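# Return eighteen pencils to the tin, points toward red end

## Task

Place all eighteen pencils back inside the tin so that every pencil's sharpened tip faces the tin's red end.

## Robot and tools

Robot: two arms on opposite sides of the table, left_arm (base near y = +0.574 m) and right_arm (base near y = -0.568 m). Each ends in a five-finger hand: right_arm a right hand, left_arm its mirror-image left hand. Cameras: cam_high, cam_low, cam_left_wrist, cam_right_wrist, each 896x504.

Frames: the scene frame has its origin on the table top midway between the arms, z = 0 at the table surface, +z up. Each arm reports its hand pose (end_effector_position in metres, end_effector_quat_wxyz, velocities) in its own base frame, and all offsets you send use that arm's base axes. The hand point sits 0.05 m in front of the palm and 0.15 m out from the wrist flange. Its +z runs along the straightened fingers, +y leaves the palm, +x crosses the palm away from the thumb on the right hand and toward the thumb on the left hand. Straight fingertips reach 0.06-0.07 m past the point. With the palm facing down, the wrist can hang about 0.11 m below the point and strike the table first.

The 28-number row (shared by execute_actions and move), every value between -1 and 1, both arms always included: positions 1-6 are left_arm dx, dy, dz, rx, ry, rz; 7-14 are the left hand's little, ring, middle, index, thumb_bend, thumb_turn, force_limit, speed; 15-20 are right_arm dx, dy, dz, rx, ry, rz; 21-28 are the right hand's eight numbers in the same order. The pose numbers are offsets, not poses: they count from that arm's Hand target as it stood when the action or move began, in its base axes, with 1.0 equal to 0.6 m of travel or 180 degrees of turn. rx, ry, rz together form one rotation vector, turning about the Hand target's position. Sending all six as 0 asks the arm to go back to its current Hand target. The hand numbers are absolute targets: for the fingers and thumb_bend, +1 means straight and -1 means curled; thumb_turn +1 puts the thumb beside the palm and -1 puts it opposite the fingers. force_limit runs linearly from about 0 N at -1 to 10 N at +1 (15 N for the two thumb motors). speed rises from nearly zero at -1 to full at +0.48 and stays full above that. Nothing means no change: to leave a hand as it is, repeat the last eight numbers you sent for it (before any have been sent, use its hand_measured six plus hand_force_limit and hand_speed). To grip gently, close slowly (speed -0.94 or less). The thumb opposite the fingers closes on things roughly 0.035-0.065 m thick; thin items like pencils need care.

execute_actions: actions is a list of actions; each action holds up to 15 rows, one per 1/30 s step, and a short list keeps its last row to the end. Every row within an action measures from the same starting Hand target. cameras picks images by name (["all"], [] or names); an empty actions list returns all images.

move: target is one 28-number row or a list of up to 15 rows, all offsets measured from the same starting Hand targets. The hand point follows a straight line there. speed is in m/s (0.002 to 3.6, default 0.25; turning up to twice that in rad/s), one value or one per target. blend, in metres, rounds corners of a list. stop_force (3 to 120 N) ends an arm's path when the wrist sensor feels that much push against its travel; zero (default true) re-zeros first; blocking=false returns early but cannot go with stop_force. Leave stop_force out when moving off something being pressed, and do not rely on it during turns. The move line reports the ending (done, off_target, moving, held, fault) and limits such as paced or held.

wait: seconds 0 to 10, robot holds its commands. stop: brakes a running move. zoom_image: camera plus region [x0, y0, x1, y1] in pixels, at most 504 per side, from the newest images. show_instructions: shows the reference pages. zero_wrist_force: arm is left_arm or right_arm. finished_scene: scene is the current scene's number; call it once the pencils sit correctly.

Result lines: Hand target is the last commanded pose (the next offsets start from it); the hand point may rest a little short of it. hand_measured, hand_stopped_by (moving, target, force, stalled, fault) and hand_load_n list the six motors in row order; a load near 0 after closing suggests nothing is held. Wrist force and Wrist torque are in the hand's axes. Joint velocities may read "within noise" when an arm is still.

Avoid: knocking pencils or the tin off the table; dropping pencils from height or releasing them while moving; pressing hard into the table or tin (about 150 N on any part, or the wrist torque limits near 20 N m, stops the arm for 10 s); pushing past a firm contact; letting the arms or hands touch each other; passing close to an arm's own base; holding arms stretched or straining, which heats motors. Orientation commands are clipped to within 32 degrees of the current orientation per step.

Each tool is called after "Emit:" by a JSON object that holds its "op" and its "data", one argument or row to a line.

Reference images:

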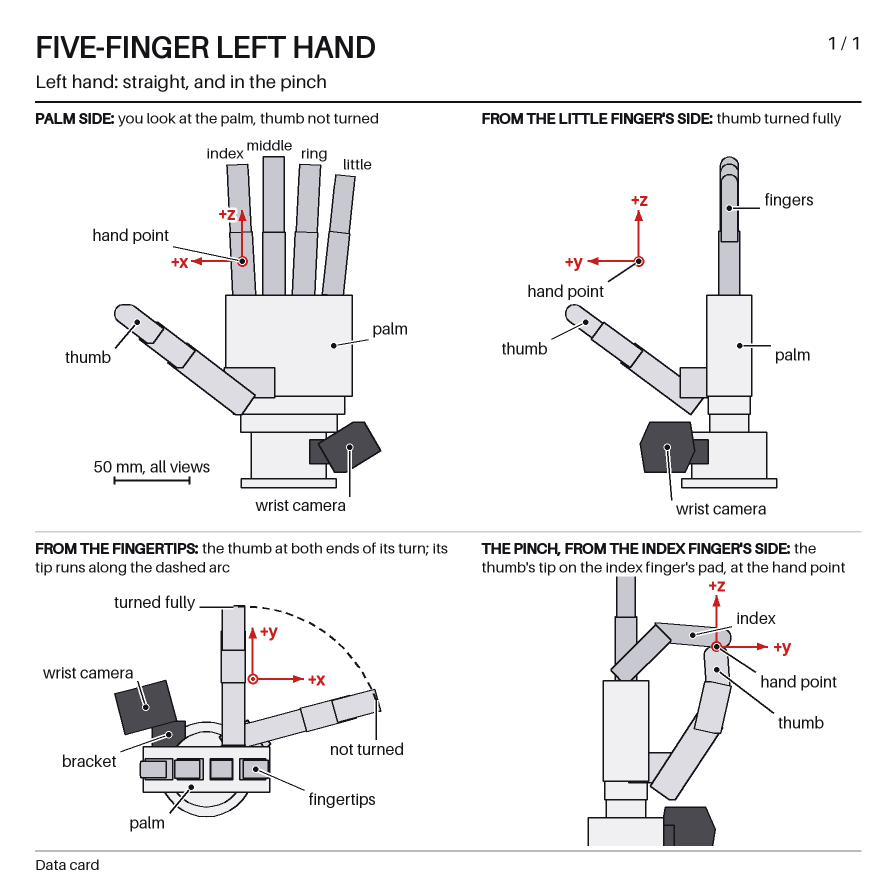

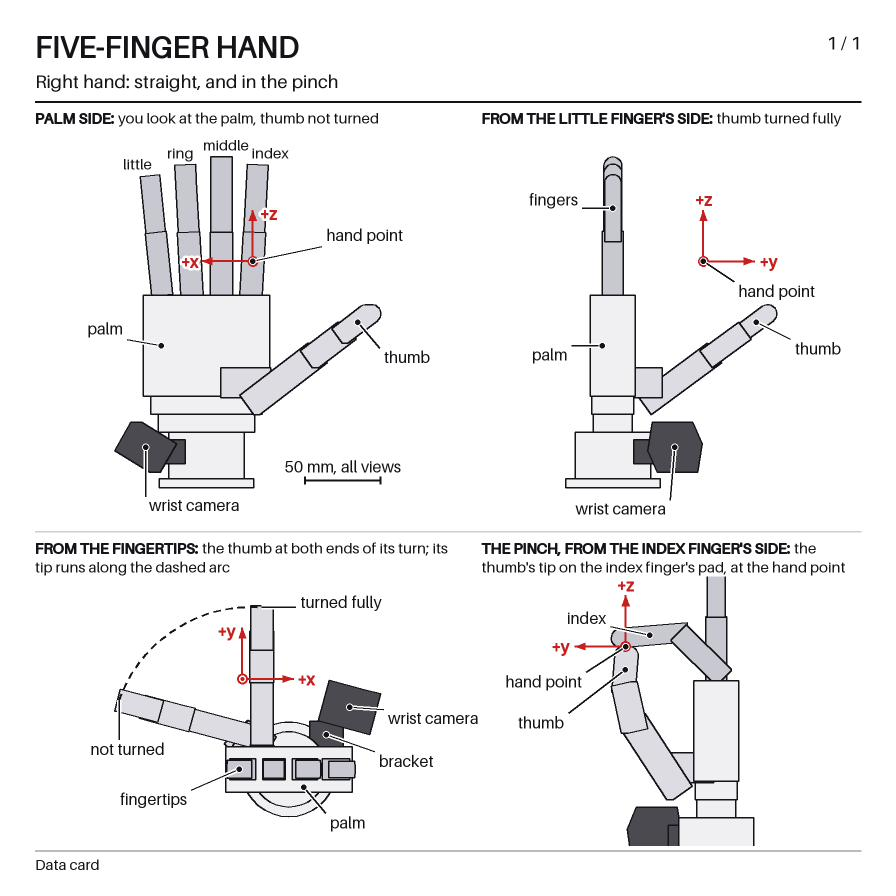

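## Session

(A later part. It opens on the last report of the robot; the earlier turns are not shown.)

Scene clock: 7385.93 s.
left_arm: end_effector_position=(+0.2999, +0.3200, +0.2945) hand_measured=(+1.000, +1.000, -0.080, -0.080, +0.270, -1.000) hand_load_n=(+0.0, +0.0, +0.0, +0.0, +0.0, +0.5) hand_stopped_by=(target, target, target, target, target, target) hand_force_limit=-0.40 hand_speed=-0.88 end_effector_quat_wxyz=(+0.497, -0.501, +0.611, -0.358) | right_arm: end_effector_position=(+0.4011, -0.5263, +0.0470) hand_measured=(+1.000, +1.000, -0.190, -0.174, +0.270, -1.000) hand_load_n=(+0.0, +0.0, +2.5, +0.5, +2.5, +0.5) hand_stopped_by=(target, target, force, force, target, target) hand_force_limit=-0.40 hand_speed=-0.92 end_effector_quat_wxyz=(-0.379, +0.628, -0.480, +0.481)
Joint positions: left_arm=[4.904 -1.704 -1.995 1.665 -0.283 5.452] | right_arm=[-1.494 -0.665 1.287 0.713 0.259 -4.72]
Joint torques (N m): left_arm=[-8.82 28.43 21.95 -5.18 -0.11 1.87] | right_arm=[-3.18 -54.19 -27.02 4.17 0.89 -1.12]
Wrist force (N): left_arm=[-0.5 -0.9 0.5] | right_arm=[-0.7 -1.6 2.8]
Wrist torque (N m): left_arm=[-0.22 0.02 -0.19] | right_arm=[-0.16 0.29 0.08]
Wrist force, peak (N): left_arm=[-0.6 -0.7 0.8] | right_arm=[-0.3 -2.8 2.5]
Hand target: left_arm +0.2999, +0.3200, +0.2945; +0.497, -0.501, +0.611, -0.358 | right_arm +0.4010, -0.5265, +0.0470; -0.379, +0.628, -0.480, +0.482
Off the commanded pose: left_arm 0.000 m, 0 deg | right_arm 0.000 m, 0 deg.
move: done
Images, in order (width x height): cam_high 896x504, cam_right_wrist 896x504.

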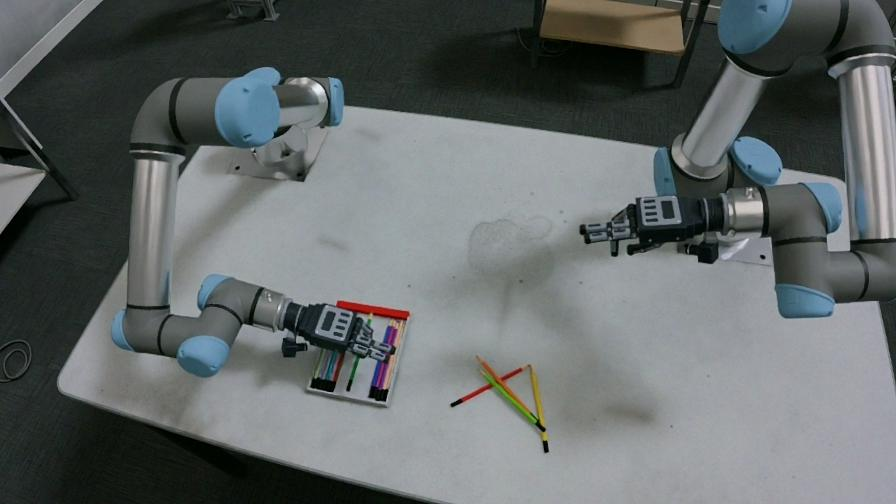

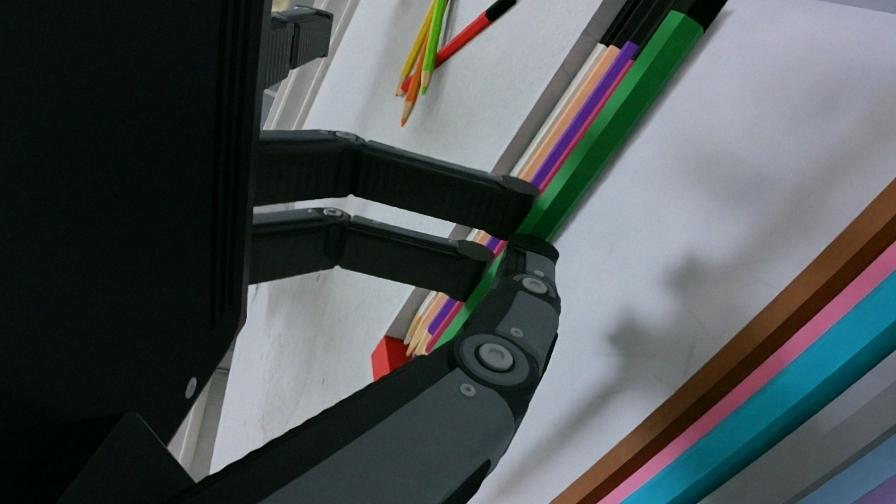

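Emit:
{"op": "move", "data": {
  "target": [0,0,0,0,0,0,1,1,-0.08,-0.08,0.27,-1,-0.4,-0.88,-0.0217,0,-0.0233,0,0,0,1,1,-0.65,-0.65,0.27,-1,-0.4,-0.92],
  "speed": 0.08,
  "cameras": ["cam_right_wrist","cam_high"]
}}

Emit:
{"op": "zoom_image", "data": {
  "camera": "cam_high",
  "region": [290, 285, 420, 415]
}}

Emit:
{"op": "zoom_image", "data": {
  "camera": "cam_right_wrist",
  "region": [392, 0, 896, 504]
}}

Scene clock: 7410.70 s.
left_arm: end_effector_position=(+0.2999, +0.3200, +0.2945) hand_measured=(+1.000, +1.000, -0.080, -0.080, +0.270, -1.000) hand_load_n=(+0.0, -0.5, +0.0, +0.0, +0.0, +0.0) hand_stopped_by=(target, target, target, target, target, target) hand_force_limit=-0.40 hand_speed=-0.88 end_effector_quat_wxyz=(+0.497, -0.501, +0.611, -0.358) | right_arm: end_effector_position=(+0.3880, -0.5264, +0.0330) hand_measured=(+1.000, +1.000, -0.190, -0.174, +0.270, -1.000) hand_load_n=(+0.0, +0.0, +2.5, +1.0, +2.0, +0.5) hand_stopped_by=(target, target, force, force, target, target) hand_force_limit=-0.40 hand_speed=-0.92 end_effector_quat_wxyz=(-0.379, +0.628, -0.480, +0.481)
Joint positions: left_arm=[4.904 -1.704 -1.995 1.665 -0.283 5.452] | right_arm=[-1.518 -0.637 1.299 0.76 0.255 -4.811]
Joint torques (N m): left_arm=[-8.88 28.35 22.16 -5.07 -0.04 1.74] | right_arm=[6.94 -55.41 -27.8 0.33 -4 0.89]
Wrist force (N): left_arm=[-0.5 -0.5 0.6] | right_arm=[-0.6 -1.7 2.5]
Wrist torque (N m): left_arm=[-0.17 0.03 -0.20] | right_arm=[-0.17 0.27 0.22]
Wrist force, peak (N): left_arm=[-0.6 -0.9 0.7] | right_arm=[-0.5 -2.1 2.8]
Hand target: left_arm +0.2999, +0.3200, +0.2945; +0.497, -0.501, +0.611, -0.358 | right_arm +0.3880, -0.5265, +0.0331; -0.379, +0.628, -0.480, +0.482
Off the commanded pose: left_arm 0.000 m, 0 deg | right_arm 0.000 m, 0 deg.
move: done
Images, in order (width x height): cam_high 896x504, cam_right_wrist 896x504.

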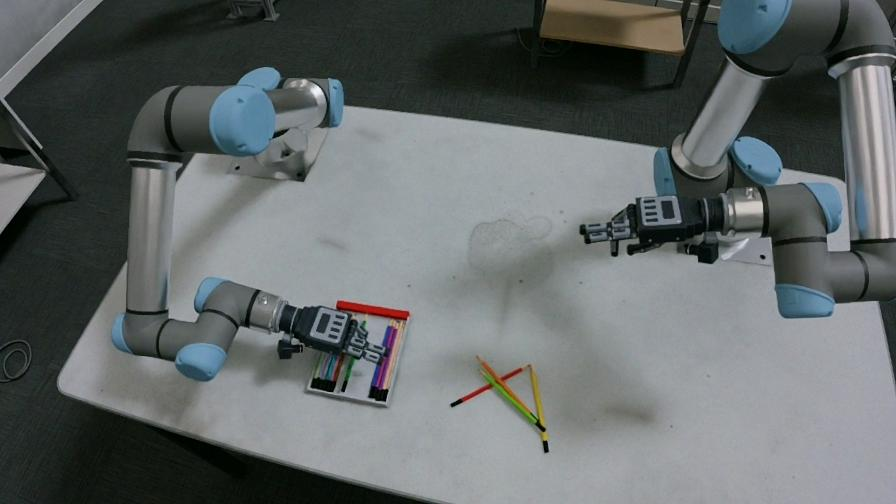

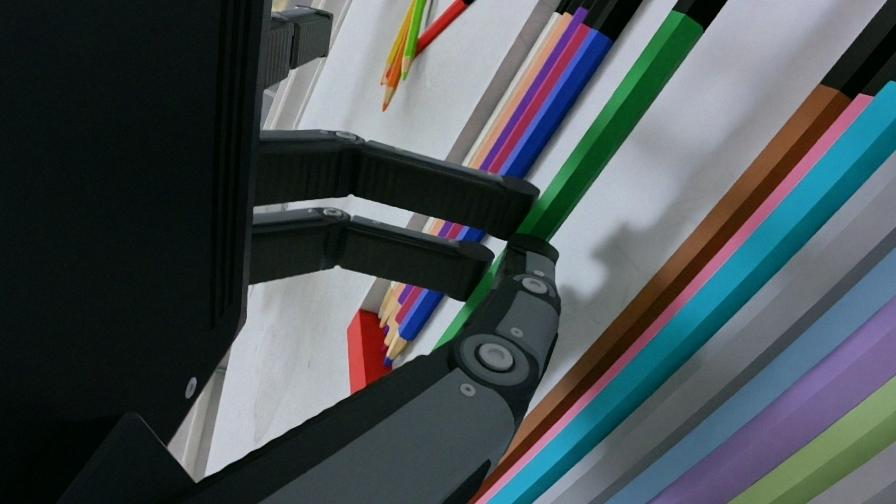

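Scaled by 3.877 from the camera's 896x504 image, which has a finer 1280x720 frame.

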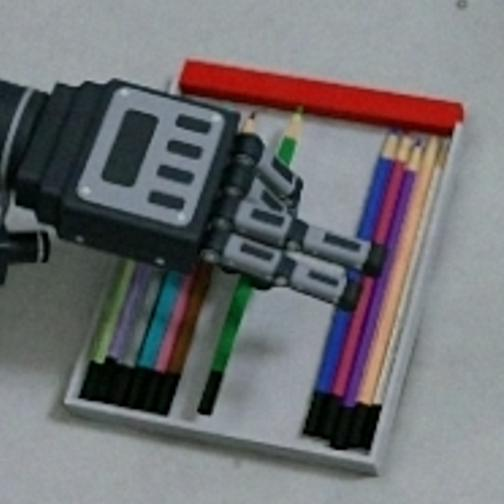

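Scaled by 1.000.

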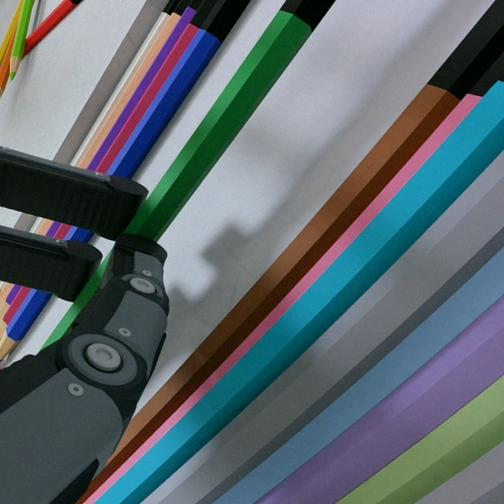

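Emit:
{"op": "move", "data": {
  "target": [
    [0,0,0,0,0,0,1,1,-0.08,-0.08,0.27,-1,-0.4,-0.88,-0.005,0,0,0,0,0,1,1,-0.65,-0.65,0.27,-1,-0.4,-0.92],
    [0,0,0,0,0,0,1,1,-0.08,-0.08,0.27,-1,-0.4,-0.88,-0.005,0,-0.0283,0,0,0,1,1,-0.65,-0.65,0.27,-1,-0.4,-0.92]
  ],
  "speed": 0.02,
  "stop_force": 3,
  "cameras": ["cam_right_wrist","cam_high"]
}}

Emit:
{"op": "zoom_image", "data": {
  "camera": "cam_high",
  "region": [290, 285, 420, 415]
}}

Scene clock: 7428.43 s.
left_arm: end_effector_position=(+0.2999, +0.3200, +0.2945) hand_measured=(+1.000, +1.000, -0.080, -0.080, +0.270, -1.000) hand_load_n=(+0.0, +0.0, +0.0, +0.0, +0.0, +0.5) hand_stopped_by=(target, target, target, target, target, target) hand_force_limit=-0.40 hand_speed=-0.88 end_effector_quat_wxyz=(+0.497, -0.501, +0.611, -0.358) | right_arm: end_effector_position=(+0.3850, -0.5265, +0.0197) hand_measured=(+1.000, +1.000, -0.190, -0.174, +0.270, -1.000) hand_load_n=(+0.0, +0.0, +3.0, +1.0, +1.5, +0.0) hand_stopped_by=(target, target, force, force, target, target) hand_force_limit=-0.40 hand_speed=-0.92 end_effector_quat_wxyz=(-0.379, +0.628, -0.480, +0.482)
Joint positions: left_arm=[4.904 -1.704 -1.995 1.665 -0.283 5.452] | right_arm=[-1.523 -0.614 1.302 0.755 0.254 -4.832]
Joint torques (N m): left_arm=[-8.85 28.21 22.5 -5.1 -0.03 1.84] | right_arm=[4.06 -53.66 -17.82 4.2 1.59 0.79]
Wrist force (N): left_arm=[-0.5 -0.5 0.5] | right_arm=[0.0 -3.5 2.8]
Wrist torque (N m): left_arm=[-0.18 0.01 -0.19] | right_arm=[-0.28 0.23 0.18]
Wrist force, peak (N): left_arm=[-0.5 -0.9 0.6] | right_arm=[1.1 -10.1 1.4]
Hand target: left_arm +0.2999, +0.3200, +0.2945; +0.497, -0.501, +0.611, -0.358 | right_arm +0.3850, -0.5265, +0.0197; -0.379, +0.628, -0.480, +0.482 (not the last commanded pose)
Off the commanded pose: left_arm 0.000 m, 0 deg | right_arm 0.004 m, 0 deg.
move: contact (right_arm); path passed 1 of 2 targets
Images, in order (width x height): cam_high 896x504, cam_right_wrist 896x504.

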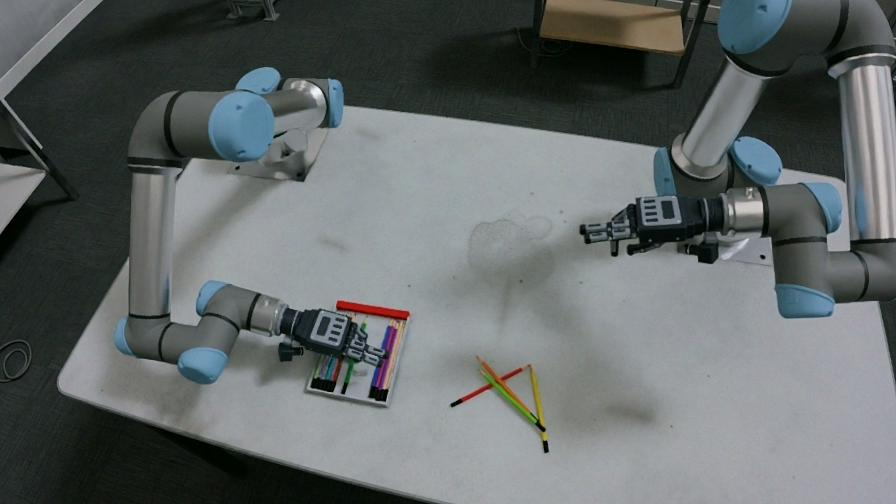

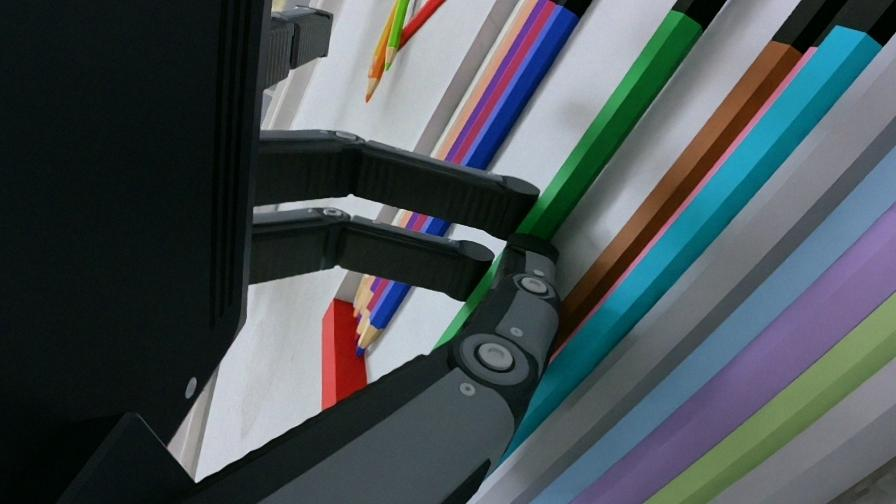

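Scaled by 3.877 from the camera's 896x504 image, which has a finer 1280x720 frame.

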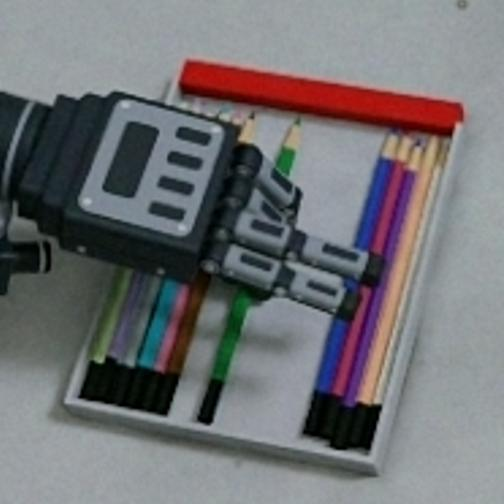

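Emit:
{"op": "move", "data": {
  "target": [
    [0,0,0,0,0,0,1,1,-0.08,-0.08,0.27,-1,-0.4,-0.88,0,0,0.001,0,0,0,1,1,-0.08,-0.08,0.27,-1,-0.4,-0.88],
    [0,0,0,0,0,0,1,1,-0.08,-0.08,0.27,-1,-0.4,-0.88,0,0,0.1667,0,0,0,1,1,-0.08,-0.08,0.27,-1,-0.4,-0.88]
  ],
  "speed": [0.02,0.08],
  "cameras": ["cam_right_wrist","cam_high"]
}}

Emit:
{"op": "zoom_image", "data": {
  "camera": "cam_high",
  "region": [290, 285, 420, 415]
}}

Emit:
{"op": "zoom_image", "data": {
  "camera": "cam_right_wrist",
  "region": [392, 0, 896, 504]
}}

Scene clock: 7438.70 s.
left_arm: end_effector_position=(+0.2999, +0.3200, +0.2945) hand_measured=(+1.000, +1.000, -0.080, -0.080, +0.270, -1.000) hand_load_n=(+0.0, +0.0, +0.0, +0.0, +0.0, +0.0) hand_stopped_by=(target, target, target, target, target, target) hand_force_limit=-0.40 hand_speed=-0.88 end_effector_quat_wxyz=(+0.497, -0.501, +0.611, -0.358) | right_arm: end_effector_position=(+0.3850, -0.5266, +0.1198) hand_measured=(+1.000, +1.000, -0.080, -0.080, +0.270, -1.000) hand_load_n=(+0.0, +0.0, +0.0, +0.0, -0.5, +0.0) hand_stopped_by=(target, target, target, target, target, target) hand_force_limit=-0.40 hand_speed=-0.88 end_effector_quat_wxyz=(-0.379, +0.628, -0.479, +0.482)
Joint positions: left_arm=[4.904 -1.704 -1.995 1.665 -0.283 5.452] | right_arm=[-1.523 -0.754 1.273 0.923 0.254 -4.833]
Joint torques (N m): left_arm=[-8.76 27.76 22.06 -5.14 -0.08 1.76] | right_arm=[1.8 -38.38 -2.91 0.57 -0.53 -0.68]
Wrist force (N): left_arm=[-0.4 -0.7 0.6] | right_arm=[-0.4 -2.1 2.7]
Wrist torque (N m): left_arm=[-0.20 0.00 -0.18] | right_arm=[-0.25 0.21 0.20]
Wrist force, peak (N): left_arm=[-0.6 -0.9 0.6] | right_arm=[0.0 -4.0 2.8]
Hand target: left_arm +0.2999, +0.3200, +0.2945; +0.497, -0.501, +0.611, -0.358 | right_arm +0.3850, -0.5265, +0.1197; -0.379, +0.628, -0.480, +0.482
Off the commanded pose: left_arm 0.000 m, 0 deg | right_arm 0.000 m, 0 deg.
move: done
Images, in order (width x height): cam_high 896x504, cam_right_wrist 896x504.

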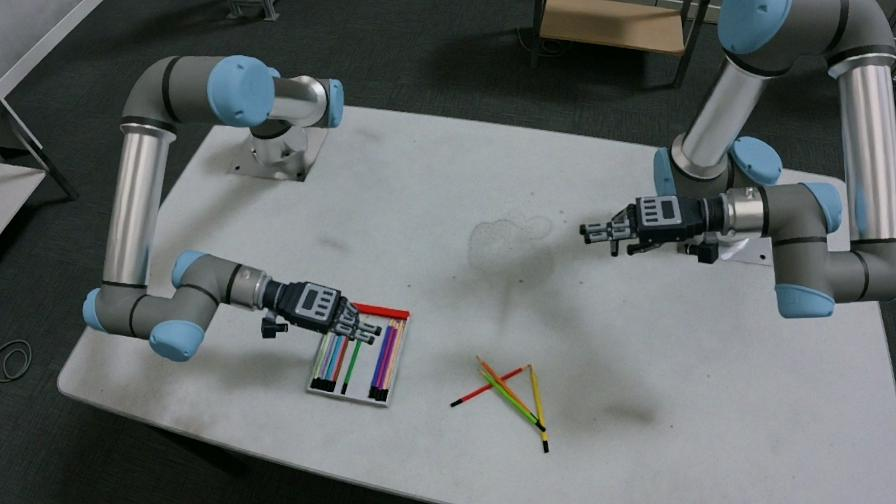

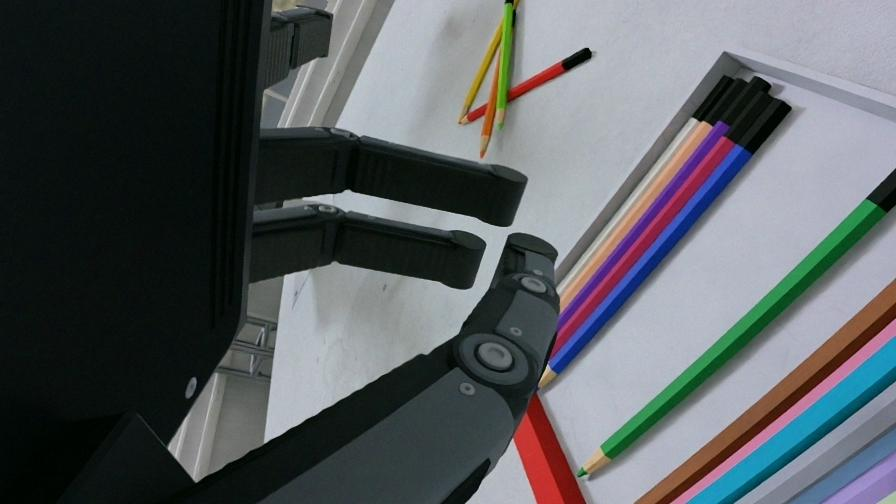

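Scaled by 3.877 from the camera's 896x504 image, which has a finer 1280x720 frame.

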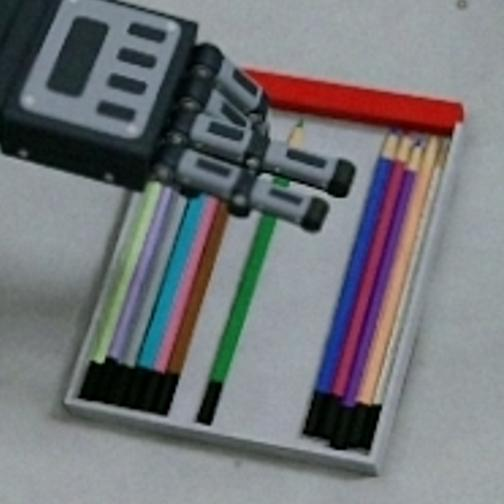

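Scaled by 1.000.

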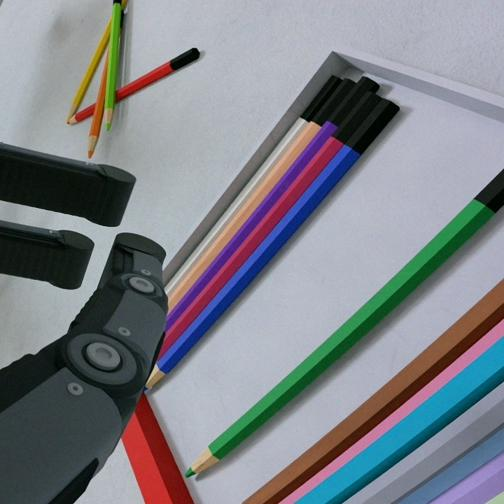

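Emit:
{"op": "move", "data": {
  "target": [0,0,0,0,0,0,1,1,-0.08,-0.08,0.27,-1,-0.4,-0.88,-0.1417,0.1275,0.2172,0,0,-0.0372,1,1,-0.08,-0.08,0.27,-1,-0.4,-0.88],
  "speed": 0.25,
  "cameras": ["cam_high","cam_low"]
}}

Emit:
{"op": "zoom_image", "data": {
  "camera": "cam_high",
  "region": [440, 340, 560, 460]
}}

Emit:
{"op": "zoom_image", "data": {
  "camera": "cam_high",
  "region": [290, 285, 420, 415]
}}

Emit:
{"op": "zoom_image", "data": {
  "camera": "cam_low",
  "region": [390, 270, 500, 330]
}}

Scene clock: 7450.63 s.
left_arm: end_effector_position=(+0.2999, +0.3200, +0.2945) hand_measured=(+1.000, +1.000, -0.080, -0.080, +0.270, -1.000) hand_load_n=(+0.0, -0.5, +0.0, +0.0, +0.0, +0.0) hand_stopped_by=(target, target, target, target, target, target) hand_force_limit=-0.40 hand_speed=-0.88 end_effector_quat_wxyz=(+0.497, -0.501, +0.611, -0.358) | right_arm: end_effector_position=(+0.3000, -0.4500, +0.2500) hand_measured=(+1.000, +1.000, -0.080, -0.080, +0.270, -1.000) hand_load_n=(+0.0, +0.0, +0.0, +0.0, +0.0, +0.0) hand_stopped_by=(target, target, target, target, target, target) hand_force_limit=-0.40 hand_speed=-0.88 end_effector_quat_wxyz=(-0.350, +0.599, -0.515, +0.503)
Joint positions: left_arm=[4.904 -1.704 -1.995 1.665 -0.283 5.452] | right_arm=[-1.707 -1.133 1.623 1.214 0.254 -5.101]
Joint torques (N m): left_arm=[-8.76 28.25 22.05 -5.14 -0.04 1.74] | right_arm=[-6.37 -40.39 -20.43 2.52 -4.32 -1.11]
Wrist force (N): left_arm=[-0.4 -0.6 0.5] | right_arm=[-0.4 -1.9 2.7]
Wrist torque (N m): left_arm=[-0.18 0.01 -0.19] | right_arm=[-0.25 0.23 0.25]
Wrist force, peak (N): left_arm=[-0.7 -0.6 0.7] | right_arm=[0.4 0.0 4.4]
Hand target: left_arm +0.2999, +0.3200, +0.2945; +0.497, -0.501, +0.611, -0.358 | right_arm +0.3000, -0.4500, +0.2500; -0.350, +0.599, -0.515, +0.503
Off the commanded pose: left_arm 0.000 m, 0 deg | right_arm 0.000 m, 0 deg.
move: done
Images, in order (width x height): cam_high 896x504, cam_low 896x504.

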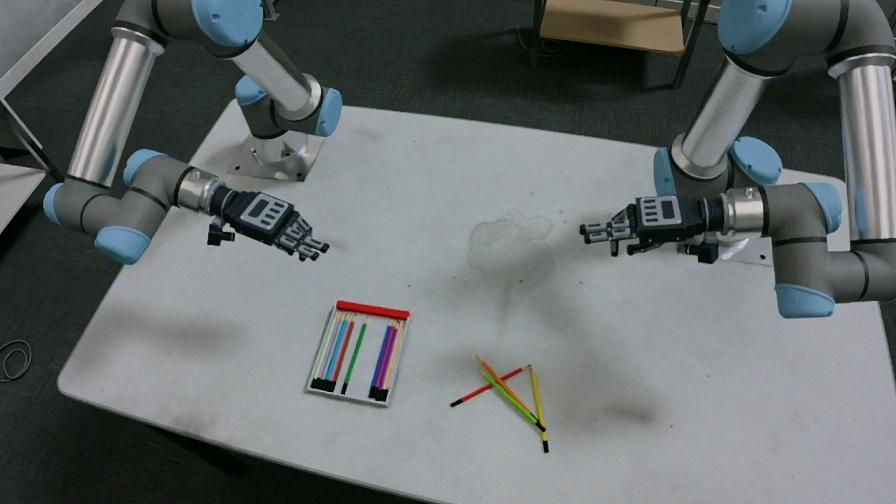

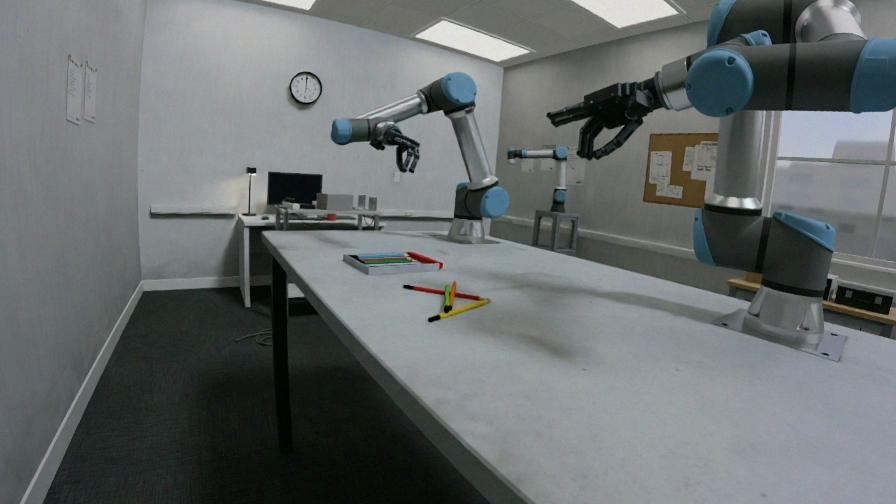

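Scaled by 4.200 from the camera's 896x504 image, which has a finer 1280x720 frame.

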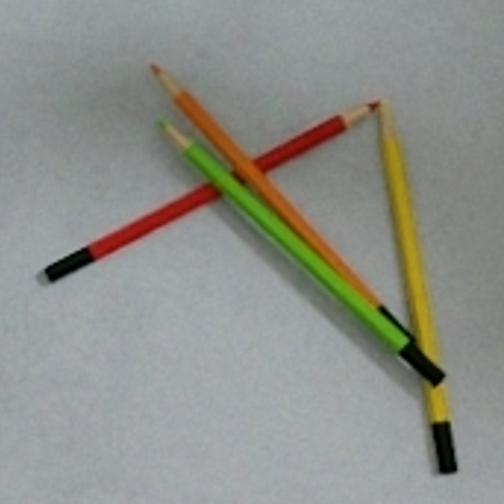

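Scaled by 3.877 from the camera's 896x504 image, which has a finer 1280x720 frame.

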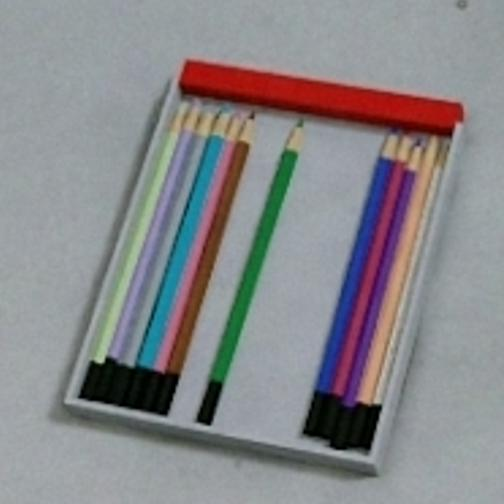

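Scaled by 4.582 from the camera's 896x504 image, which has a finer 1280x720 frame.

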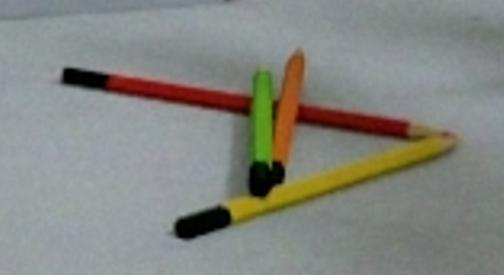

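Emit:
{"op": "move", "data": {
  "target": [
    [0,0,0,0,0,0,1,1,-0.08,-0.08,0.27,-1,-0.4,-0.88,0,0,0.002,0,0,0,1,1,1,1,0.27,-1,-0.4,-0.3],
    [0,0,0,0,0,0,1,1,-0.08,-0.08,0.27,-1,-0.4,-0.88,0.5417,-0.1083,-0.2833,0,0,-0.239,1,1,1,1,0.27,-1,-0.4,-0.3]
  ],
  "speed": 0.25,
  "cameras": ["cam_high","cam_right_wrist"]
}}

Emit:
{"op": "zoom_image", "data": {
  "camera": "cam_right_wrist",
  "region": [392, 0, 896, 504]
}}

Scene clock: 7496.90 s.
left_arm: end_effector_position=(+0.2999, +0.3200, +0.2945) hand_measured=(+1.000, +1.000, -0.080, -0.080, +0.270, -1.000) hand_load_n=(+0.0, +0.0, +0.0, +0.0, +0.0, +0.0) hand_stopped_by=(target, target, target, target, target, target) hand_force_limit=-0.40 hand_speed=-0.88 end_effector_quat_wxyz=(+0.497, -0.501, +0.611, -0.358) | right_arm: end_effector_position=(+0.6249, -0.5149, +0.0800) hand_measured=(+1.000, +1.000, +1.000, +1.000, +0.270, -1.000) hand_load_n=(+0.0, -0.5, +0.0, -0.5, +0.0, +0.0) hand_stopped_by=(target, target, target, target, target, target) hand_force_limit=-0.40 hand_speed=-0.30 end_effector_quat_wxyz=(+0.141, -0.368, +0.699, -0.596) end_effector_velocity=(+0.002, +0.002, +0.000) end_effector_angular_velocity=(+0.000, -0.001, -0.001)
Joint positions: left_arm=[4.904 -1.704 -1.995 1.665 -0.283 5.452] | right_arm=[-0.881 -0.924 1.455 -0.279 1.544 -3.401]
Joint velocities: left_arm=[within noise] | right_arm=[0.005 0 0 0 0.006 0.002]
Joint torques (N m): left_arm=[-8.55 27.59 22.17 -5.14 -0.01 1.63] | right_arm=[7.87 -34.06 -30.07 -2.26 2.05 0.95]
Wrist force (N): left_arm=[-0.3 -0.5 0.5] | right_arm=[-0.9 -1.7 2.5]
Wrist torque (N m): left_arm=[-0.17 -0.01 -0.18] | right_arm=[-0.23 0.25 0.07]
Wrist force, peak (N): left_arm=[-0.7 -0.7 0.6] | right_arm=[-2.4 -1.5 4.1]
Hand target: left_arm +0.2999, +0.3200, +0.2945; +0.497, -0.501, +0.611, -0.358 | right_arm +0.6250, -0.5150, +0.0800; +0.141, -0.368, +0.699, -0.596
Off the commanded pose: left_arm 0.000 m, 0 deg | right_arm 0.000 m, 0 deg.
move: done
Images, in order (width x height): cam_high 896x504, cam_right_wrist 896x504.

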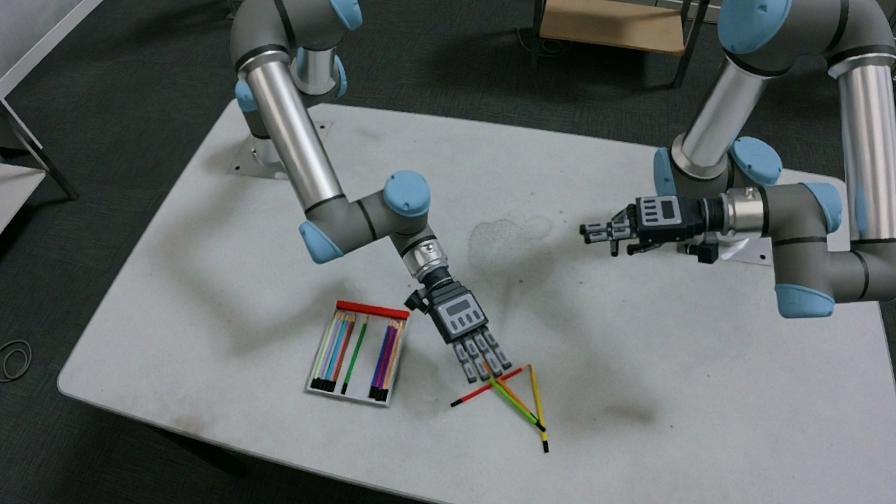

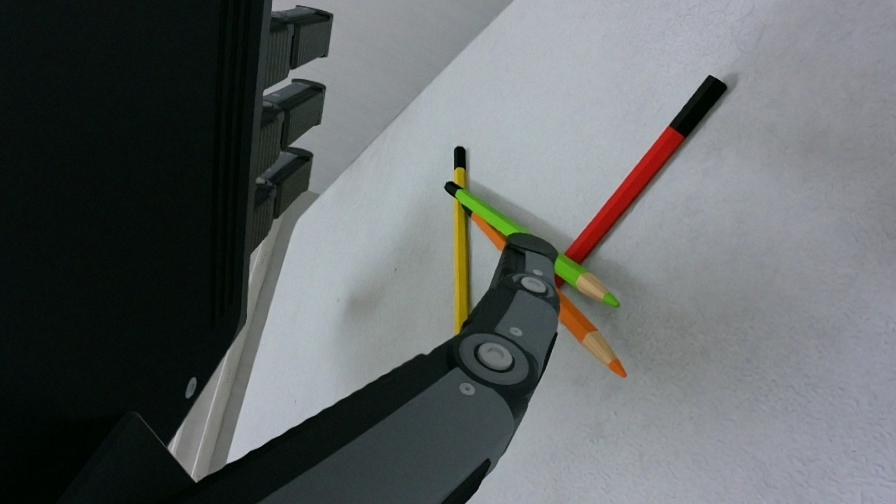

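Scaled by 1.000.

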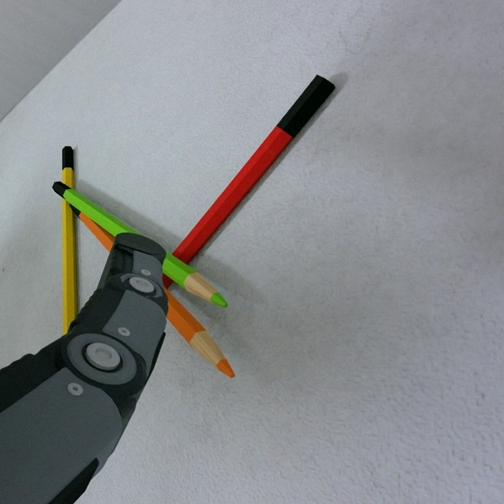

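Emit:
{"op": "move", "data": {
  "target": [
    [0,0,0,0,0,0,1,1,-0.08,-0.08,0.27,-1,-0.4,-0.88,0.0193,0.0107,0,0,0,0,1,1,1,1,0.27,-1,-0.4,-0.3],
    [0,0,0,0,0,0,1,1,-0.08,-0.08,0.27,-1,-0.4,-0.88,0.0193,0.0107,-0.1,0,0,0,1,1,1,1,0.27,-1,-0.4,-0.3]
  ],
  "speed": [0.06,0.05],
  "stop_force": 4,
  "cameras": ["cam_high","cam_right_wrist"]
}}

Emit:
{"op": "zoom_image", "data": {
  "camera": "cam_right_wrist",
  "region": [392, 0, 896, 504]
}}

Emit:
{"op": "zoom_image", "data": {
  "camera": "cam_high",
  "region": [440, 340, 560, 460]
}}

Scene clock: 7524.47 s.
left_arm: end_effector_position=(+0.2999, +0.3200, +0.2945) hand_measured=(+1.000, +1.000, -0.080, -0.080, +0.270, -1.000) hand_load_n=(+0.0, +0.0, +0.5, +0.0, +0.0, +0.0) hand_stopped_by=(target, target, target, target, target, target) hand_force_limit=-0.40 hand_speed=-0.88 end_effector_quat_wxyz=(+0.497, -0.501, +0.611, -0.358) | right_arm: end_effector_position=(+0.6366, -0.5085, +0.0200) hand_measured=(+1.000, +1.000, +1.000, +1.000, +0.270, -1.000) hand_load_n=(+0.0, +0.0, +0.0, +0.0, +0.0, +0.0) hand_stopped_by=(target, target, target, target, target, target) hand_force_limit=-0.40 hand_speed=-0.30 end_effector_quat_wxyz=(+0.141, -0.368, +0.699, -0.596)
Joint positions: left_arm=[4.904 -1.704 -1.995 1.665 -0.283 5.452] | right_arm=[-0.858 -0.834 1.475 -0.389 1.566 -3.395]
Joint torques (N m): left_arm=[-8.95 28.12 22.55 -5.11 -0.03 1.58] | right_arm=[-9.91 -53.54 -32.28 -1.09 -2.35 -0.68]
Wrist force (N): left_arm=[-0.4 -0.8 0.5] | right_arm=[-0.7 -2.1 2.8]
Wrist torque (N m): left_arm=[-0.20 0.00 -0.18] | right_arm=[-0.26 0.21 0.10]
Wrist force, peak (N): left_arm=[-0.3 -0.8 0.8] | right_arm=[-0.9 -2.7 2.6]
Hand target: left_arm +0.2999, +0.3200, +0.2945; +0.497, -0.501, +0.611, -0.358 | right_arm +0.6366, -0.5085, +0.0200; +0.141, -0.368, +0.699, -0.596
Off the commanded pose: left_arm 0.000 m, 0 deg | right_arm 0.000 m, 0 deg.
move: done
Images, in order (width x height): cam_high 896x504, cam_right_wrist 896x504.

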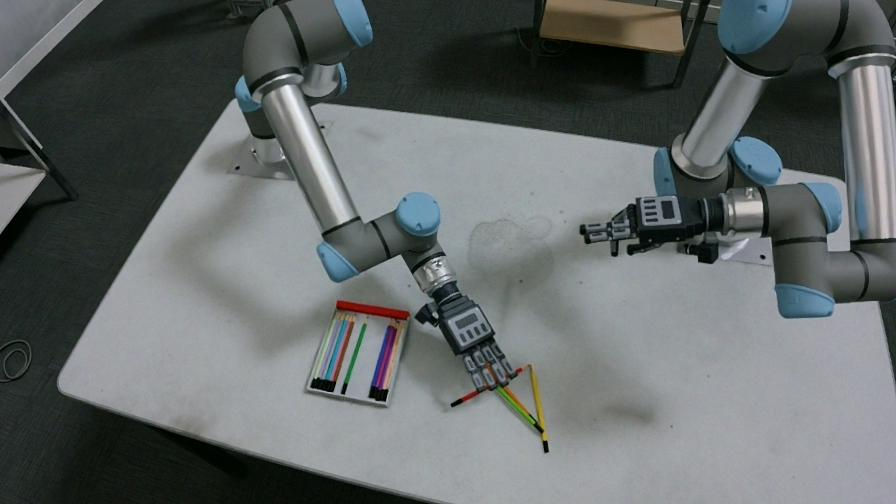

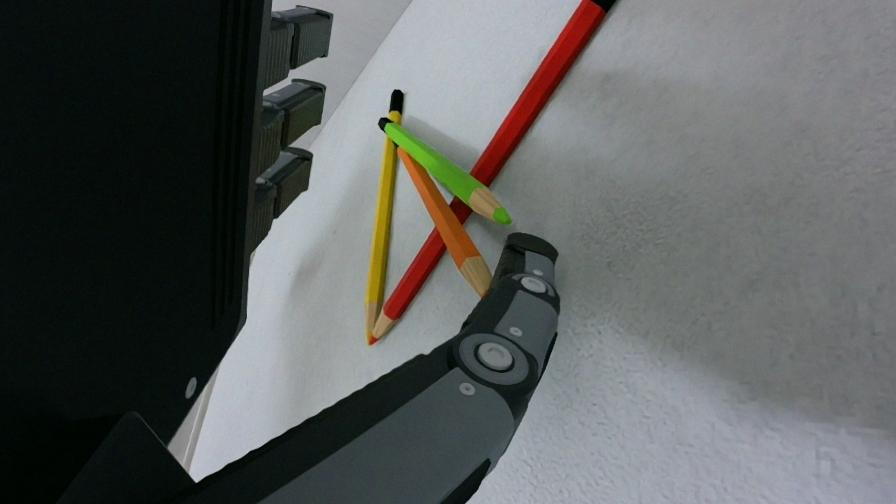

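Scaled by 1.000.

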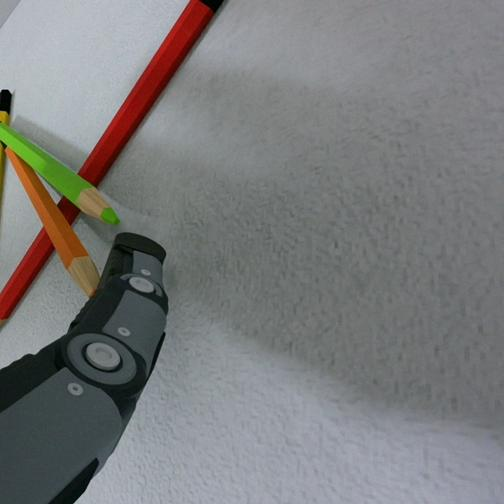

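Scaled by 4.200 from the camera's 896x504 image, which has a finer 1280x720 frame.

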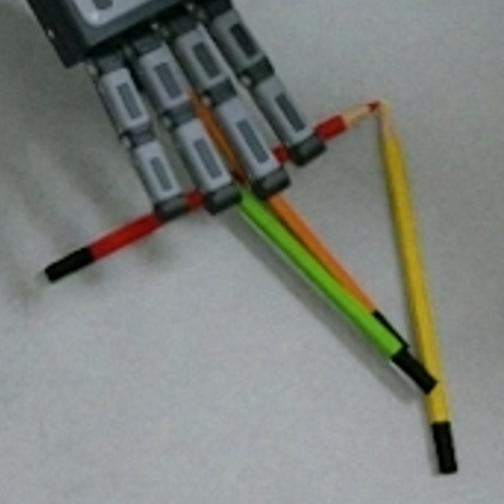

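Emit:
{"op": "move", "data": {
  "target": [
    [0,0,0,0,0,0,1,1,-0.08,-0.08,0.27,-1,-0.4,-0.88,0.0577,0.0483,0,0,0,0,1,1,1,1,0.27,-1,-0.4,-0.3],
    [0,0,0,0,0,0,1,1,-0.08,-0.08,0.27,-1,-0.4,-0.88,0.052,0.0426,0,0,0,0,1,1,1,1,0.27,-1,-0.4,-0.3],
    [0,0,0,0,0,0,1,1,-0.08,-0.08,0.27,-1,-0.4,-0.88,0.052,0.0426,0.1,0,0,0,1,1,1,1,0.27,-1,-0.4,-0.3]
  ],
  "speed": [0.025,0.03,0.06],
  "stop_force": 5,
  "cameras": ["cam_high","cam_right_wrist"]
}}

Emit:
{"op": "zoom_image", "data": {
  "camera": "cam_right_wrist",
  "region": [292, 0, 796, 504]
}}

Emit:
{"op": "zoom_image", "data": {
  "camera": "cam_high",
  "region": [440, 340, 560, 460]
}}

Scene clock: 7541.57 s.
left_arm: end_effector_position=(+0.2999, +0.3200, +0.2945) hand_measured=(+1.000, +1.000, -0.080, -0.080, +0.270, -1.000) hand_load_n=(+0.0, +0.0, +0.0, +0.0, +0.0, +0.0) hand_stopped_by=(target, target, target, target, target, target) hand_force_limit=-0.40 hand_speed=-0.88 end_effector_quat_wxyz=(+0.497, -0.501, +0.611, -0.358) | right_arm: end_effector_position=(+0.6678, -0.4830, +0.0800) hand_measured=(+1.000, +1.000, +1.000, +1.000, +0.270, -1.000) hand_load_n=(-0.5, +0.0, +0.0, +0.0, +0.0, +0.0) hand_stopped_by=(target, target, target, target, target, target) hand_force_limit=-0.40 hand_speed=-0.30 end_effector_quat_wxyz=(+0.141, -0.368, +0.699, -0.596)
Joint positions: left_arm=[4.904 -1.704 -1.995 1.665 -0.283 5.452] | right_arm=[-0.789 -0.888 1.391 -0.251 1.633 -3.378]
Joint torques (N m): left_arm=[-8.96 27.9 22.42 -5.17 -0.02 1.66] | right_arm=[6.56 -36.25 -5.72 0.31 2.11 0.9]
Wrist force (N): left_arm=[-0.5 -0.6 0.5] | right_arm=[-0.8 -2.1 2.8]
Wrist torque (N m): left_arm=[-0.17 0.01 -0.19] | right_arm=[-0.30 0.19 0.07]
Wrist force, peak (N): left_arm=[-0.6 -0.7 0.8] | right_arm=[-0.5 -3.2 2.7]
Hand target: left_arm +0.2999, +0.3200, +0.2945; +0.497, -0.501, +0.611, -0.358 | right_arm +0.6678, -0.4830, +0.0800; +0.141, -0.368, +0.699, -0.596
Off the commanded pose: left_arm 0.000 m, 0 deg | right_arm 0.000 m, 0 deg.
move: done
Images, in order (width x height): cam_high 896x504, cam_right_wrist 896x504.

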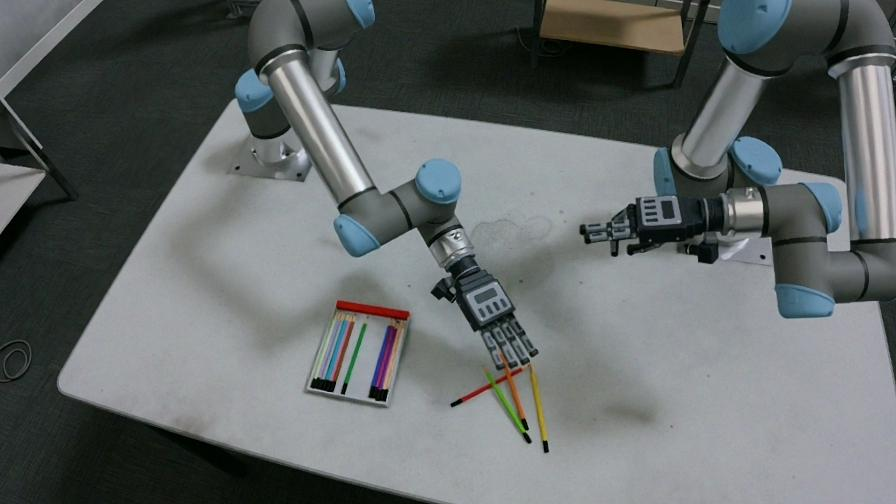

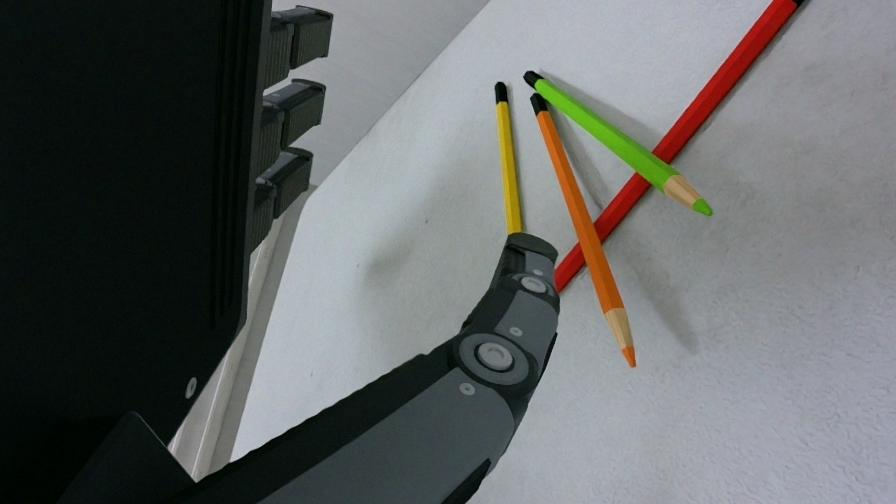

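Scaled by 1.000.

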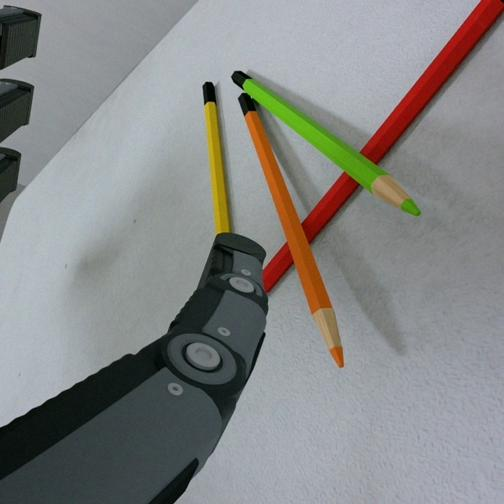

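Scaled by 4.200 from the camera's 896x504 image, which has a finer 1280x720 frame.

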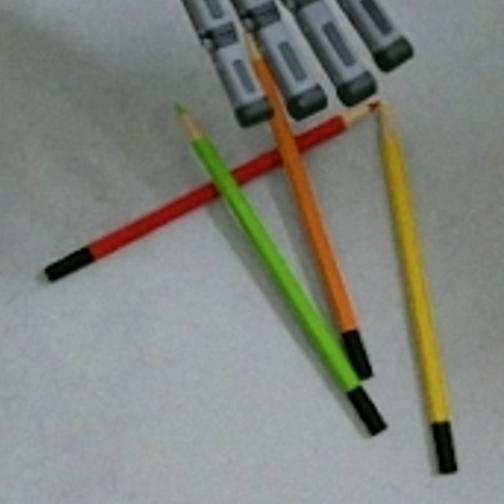

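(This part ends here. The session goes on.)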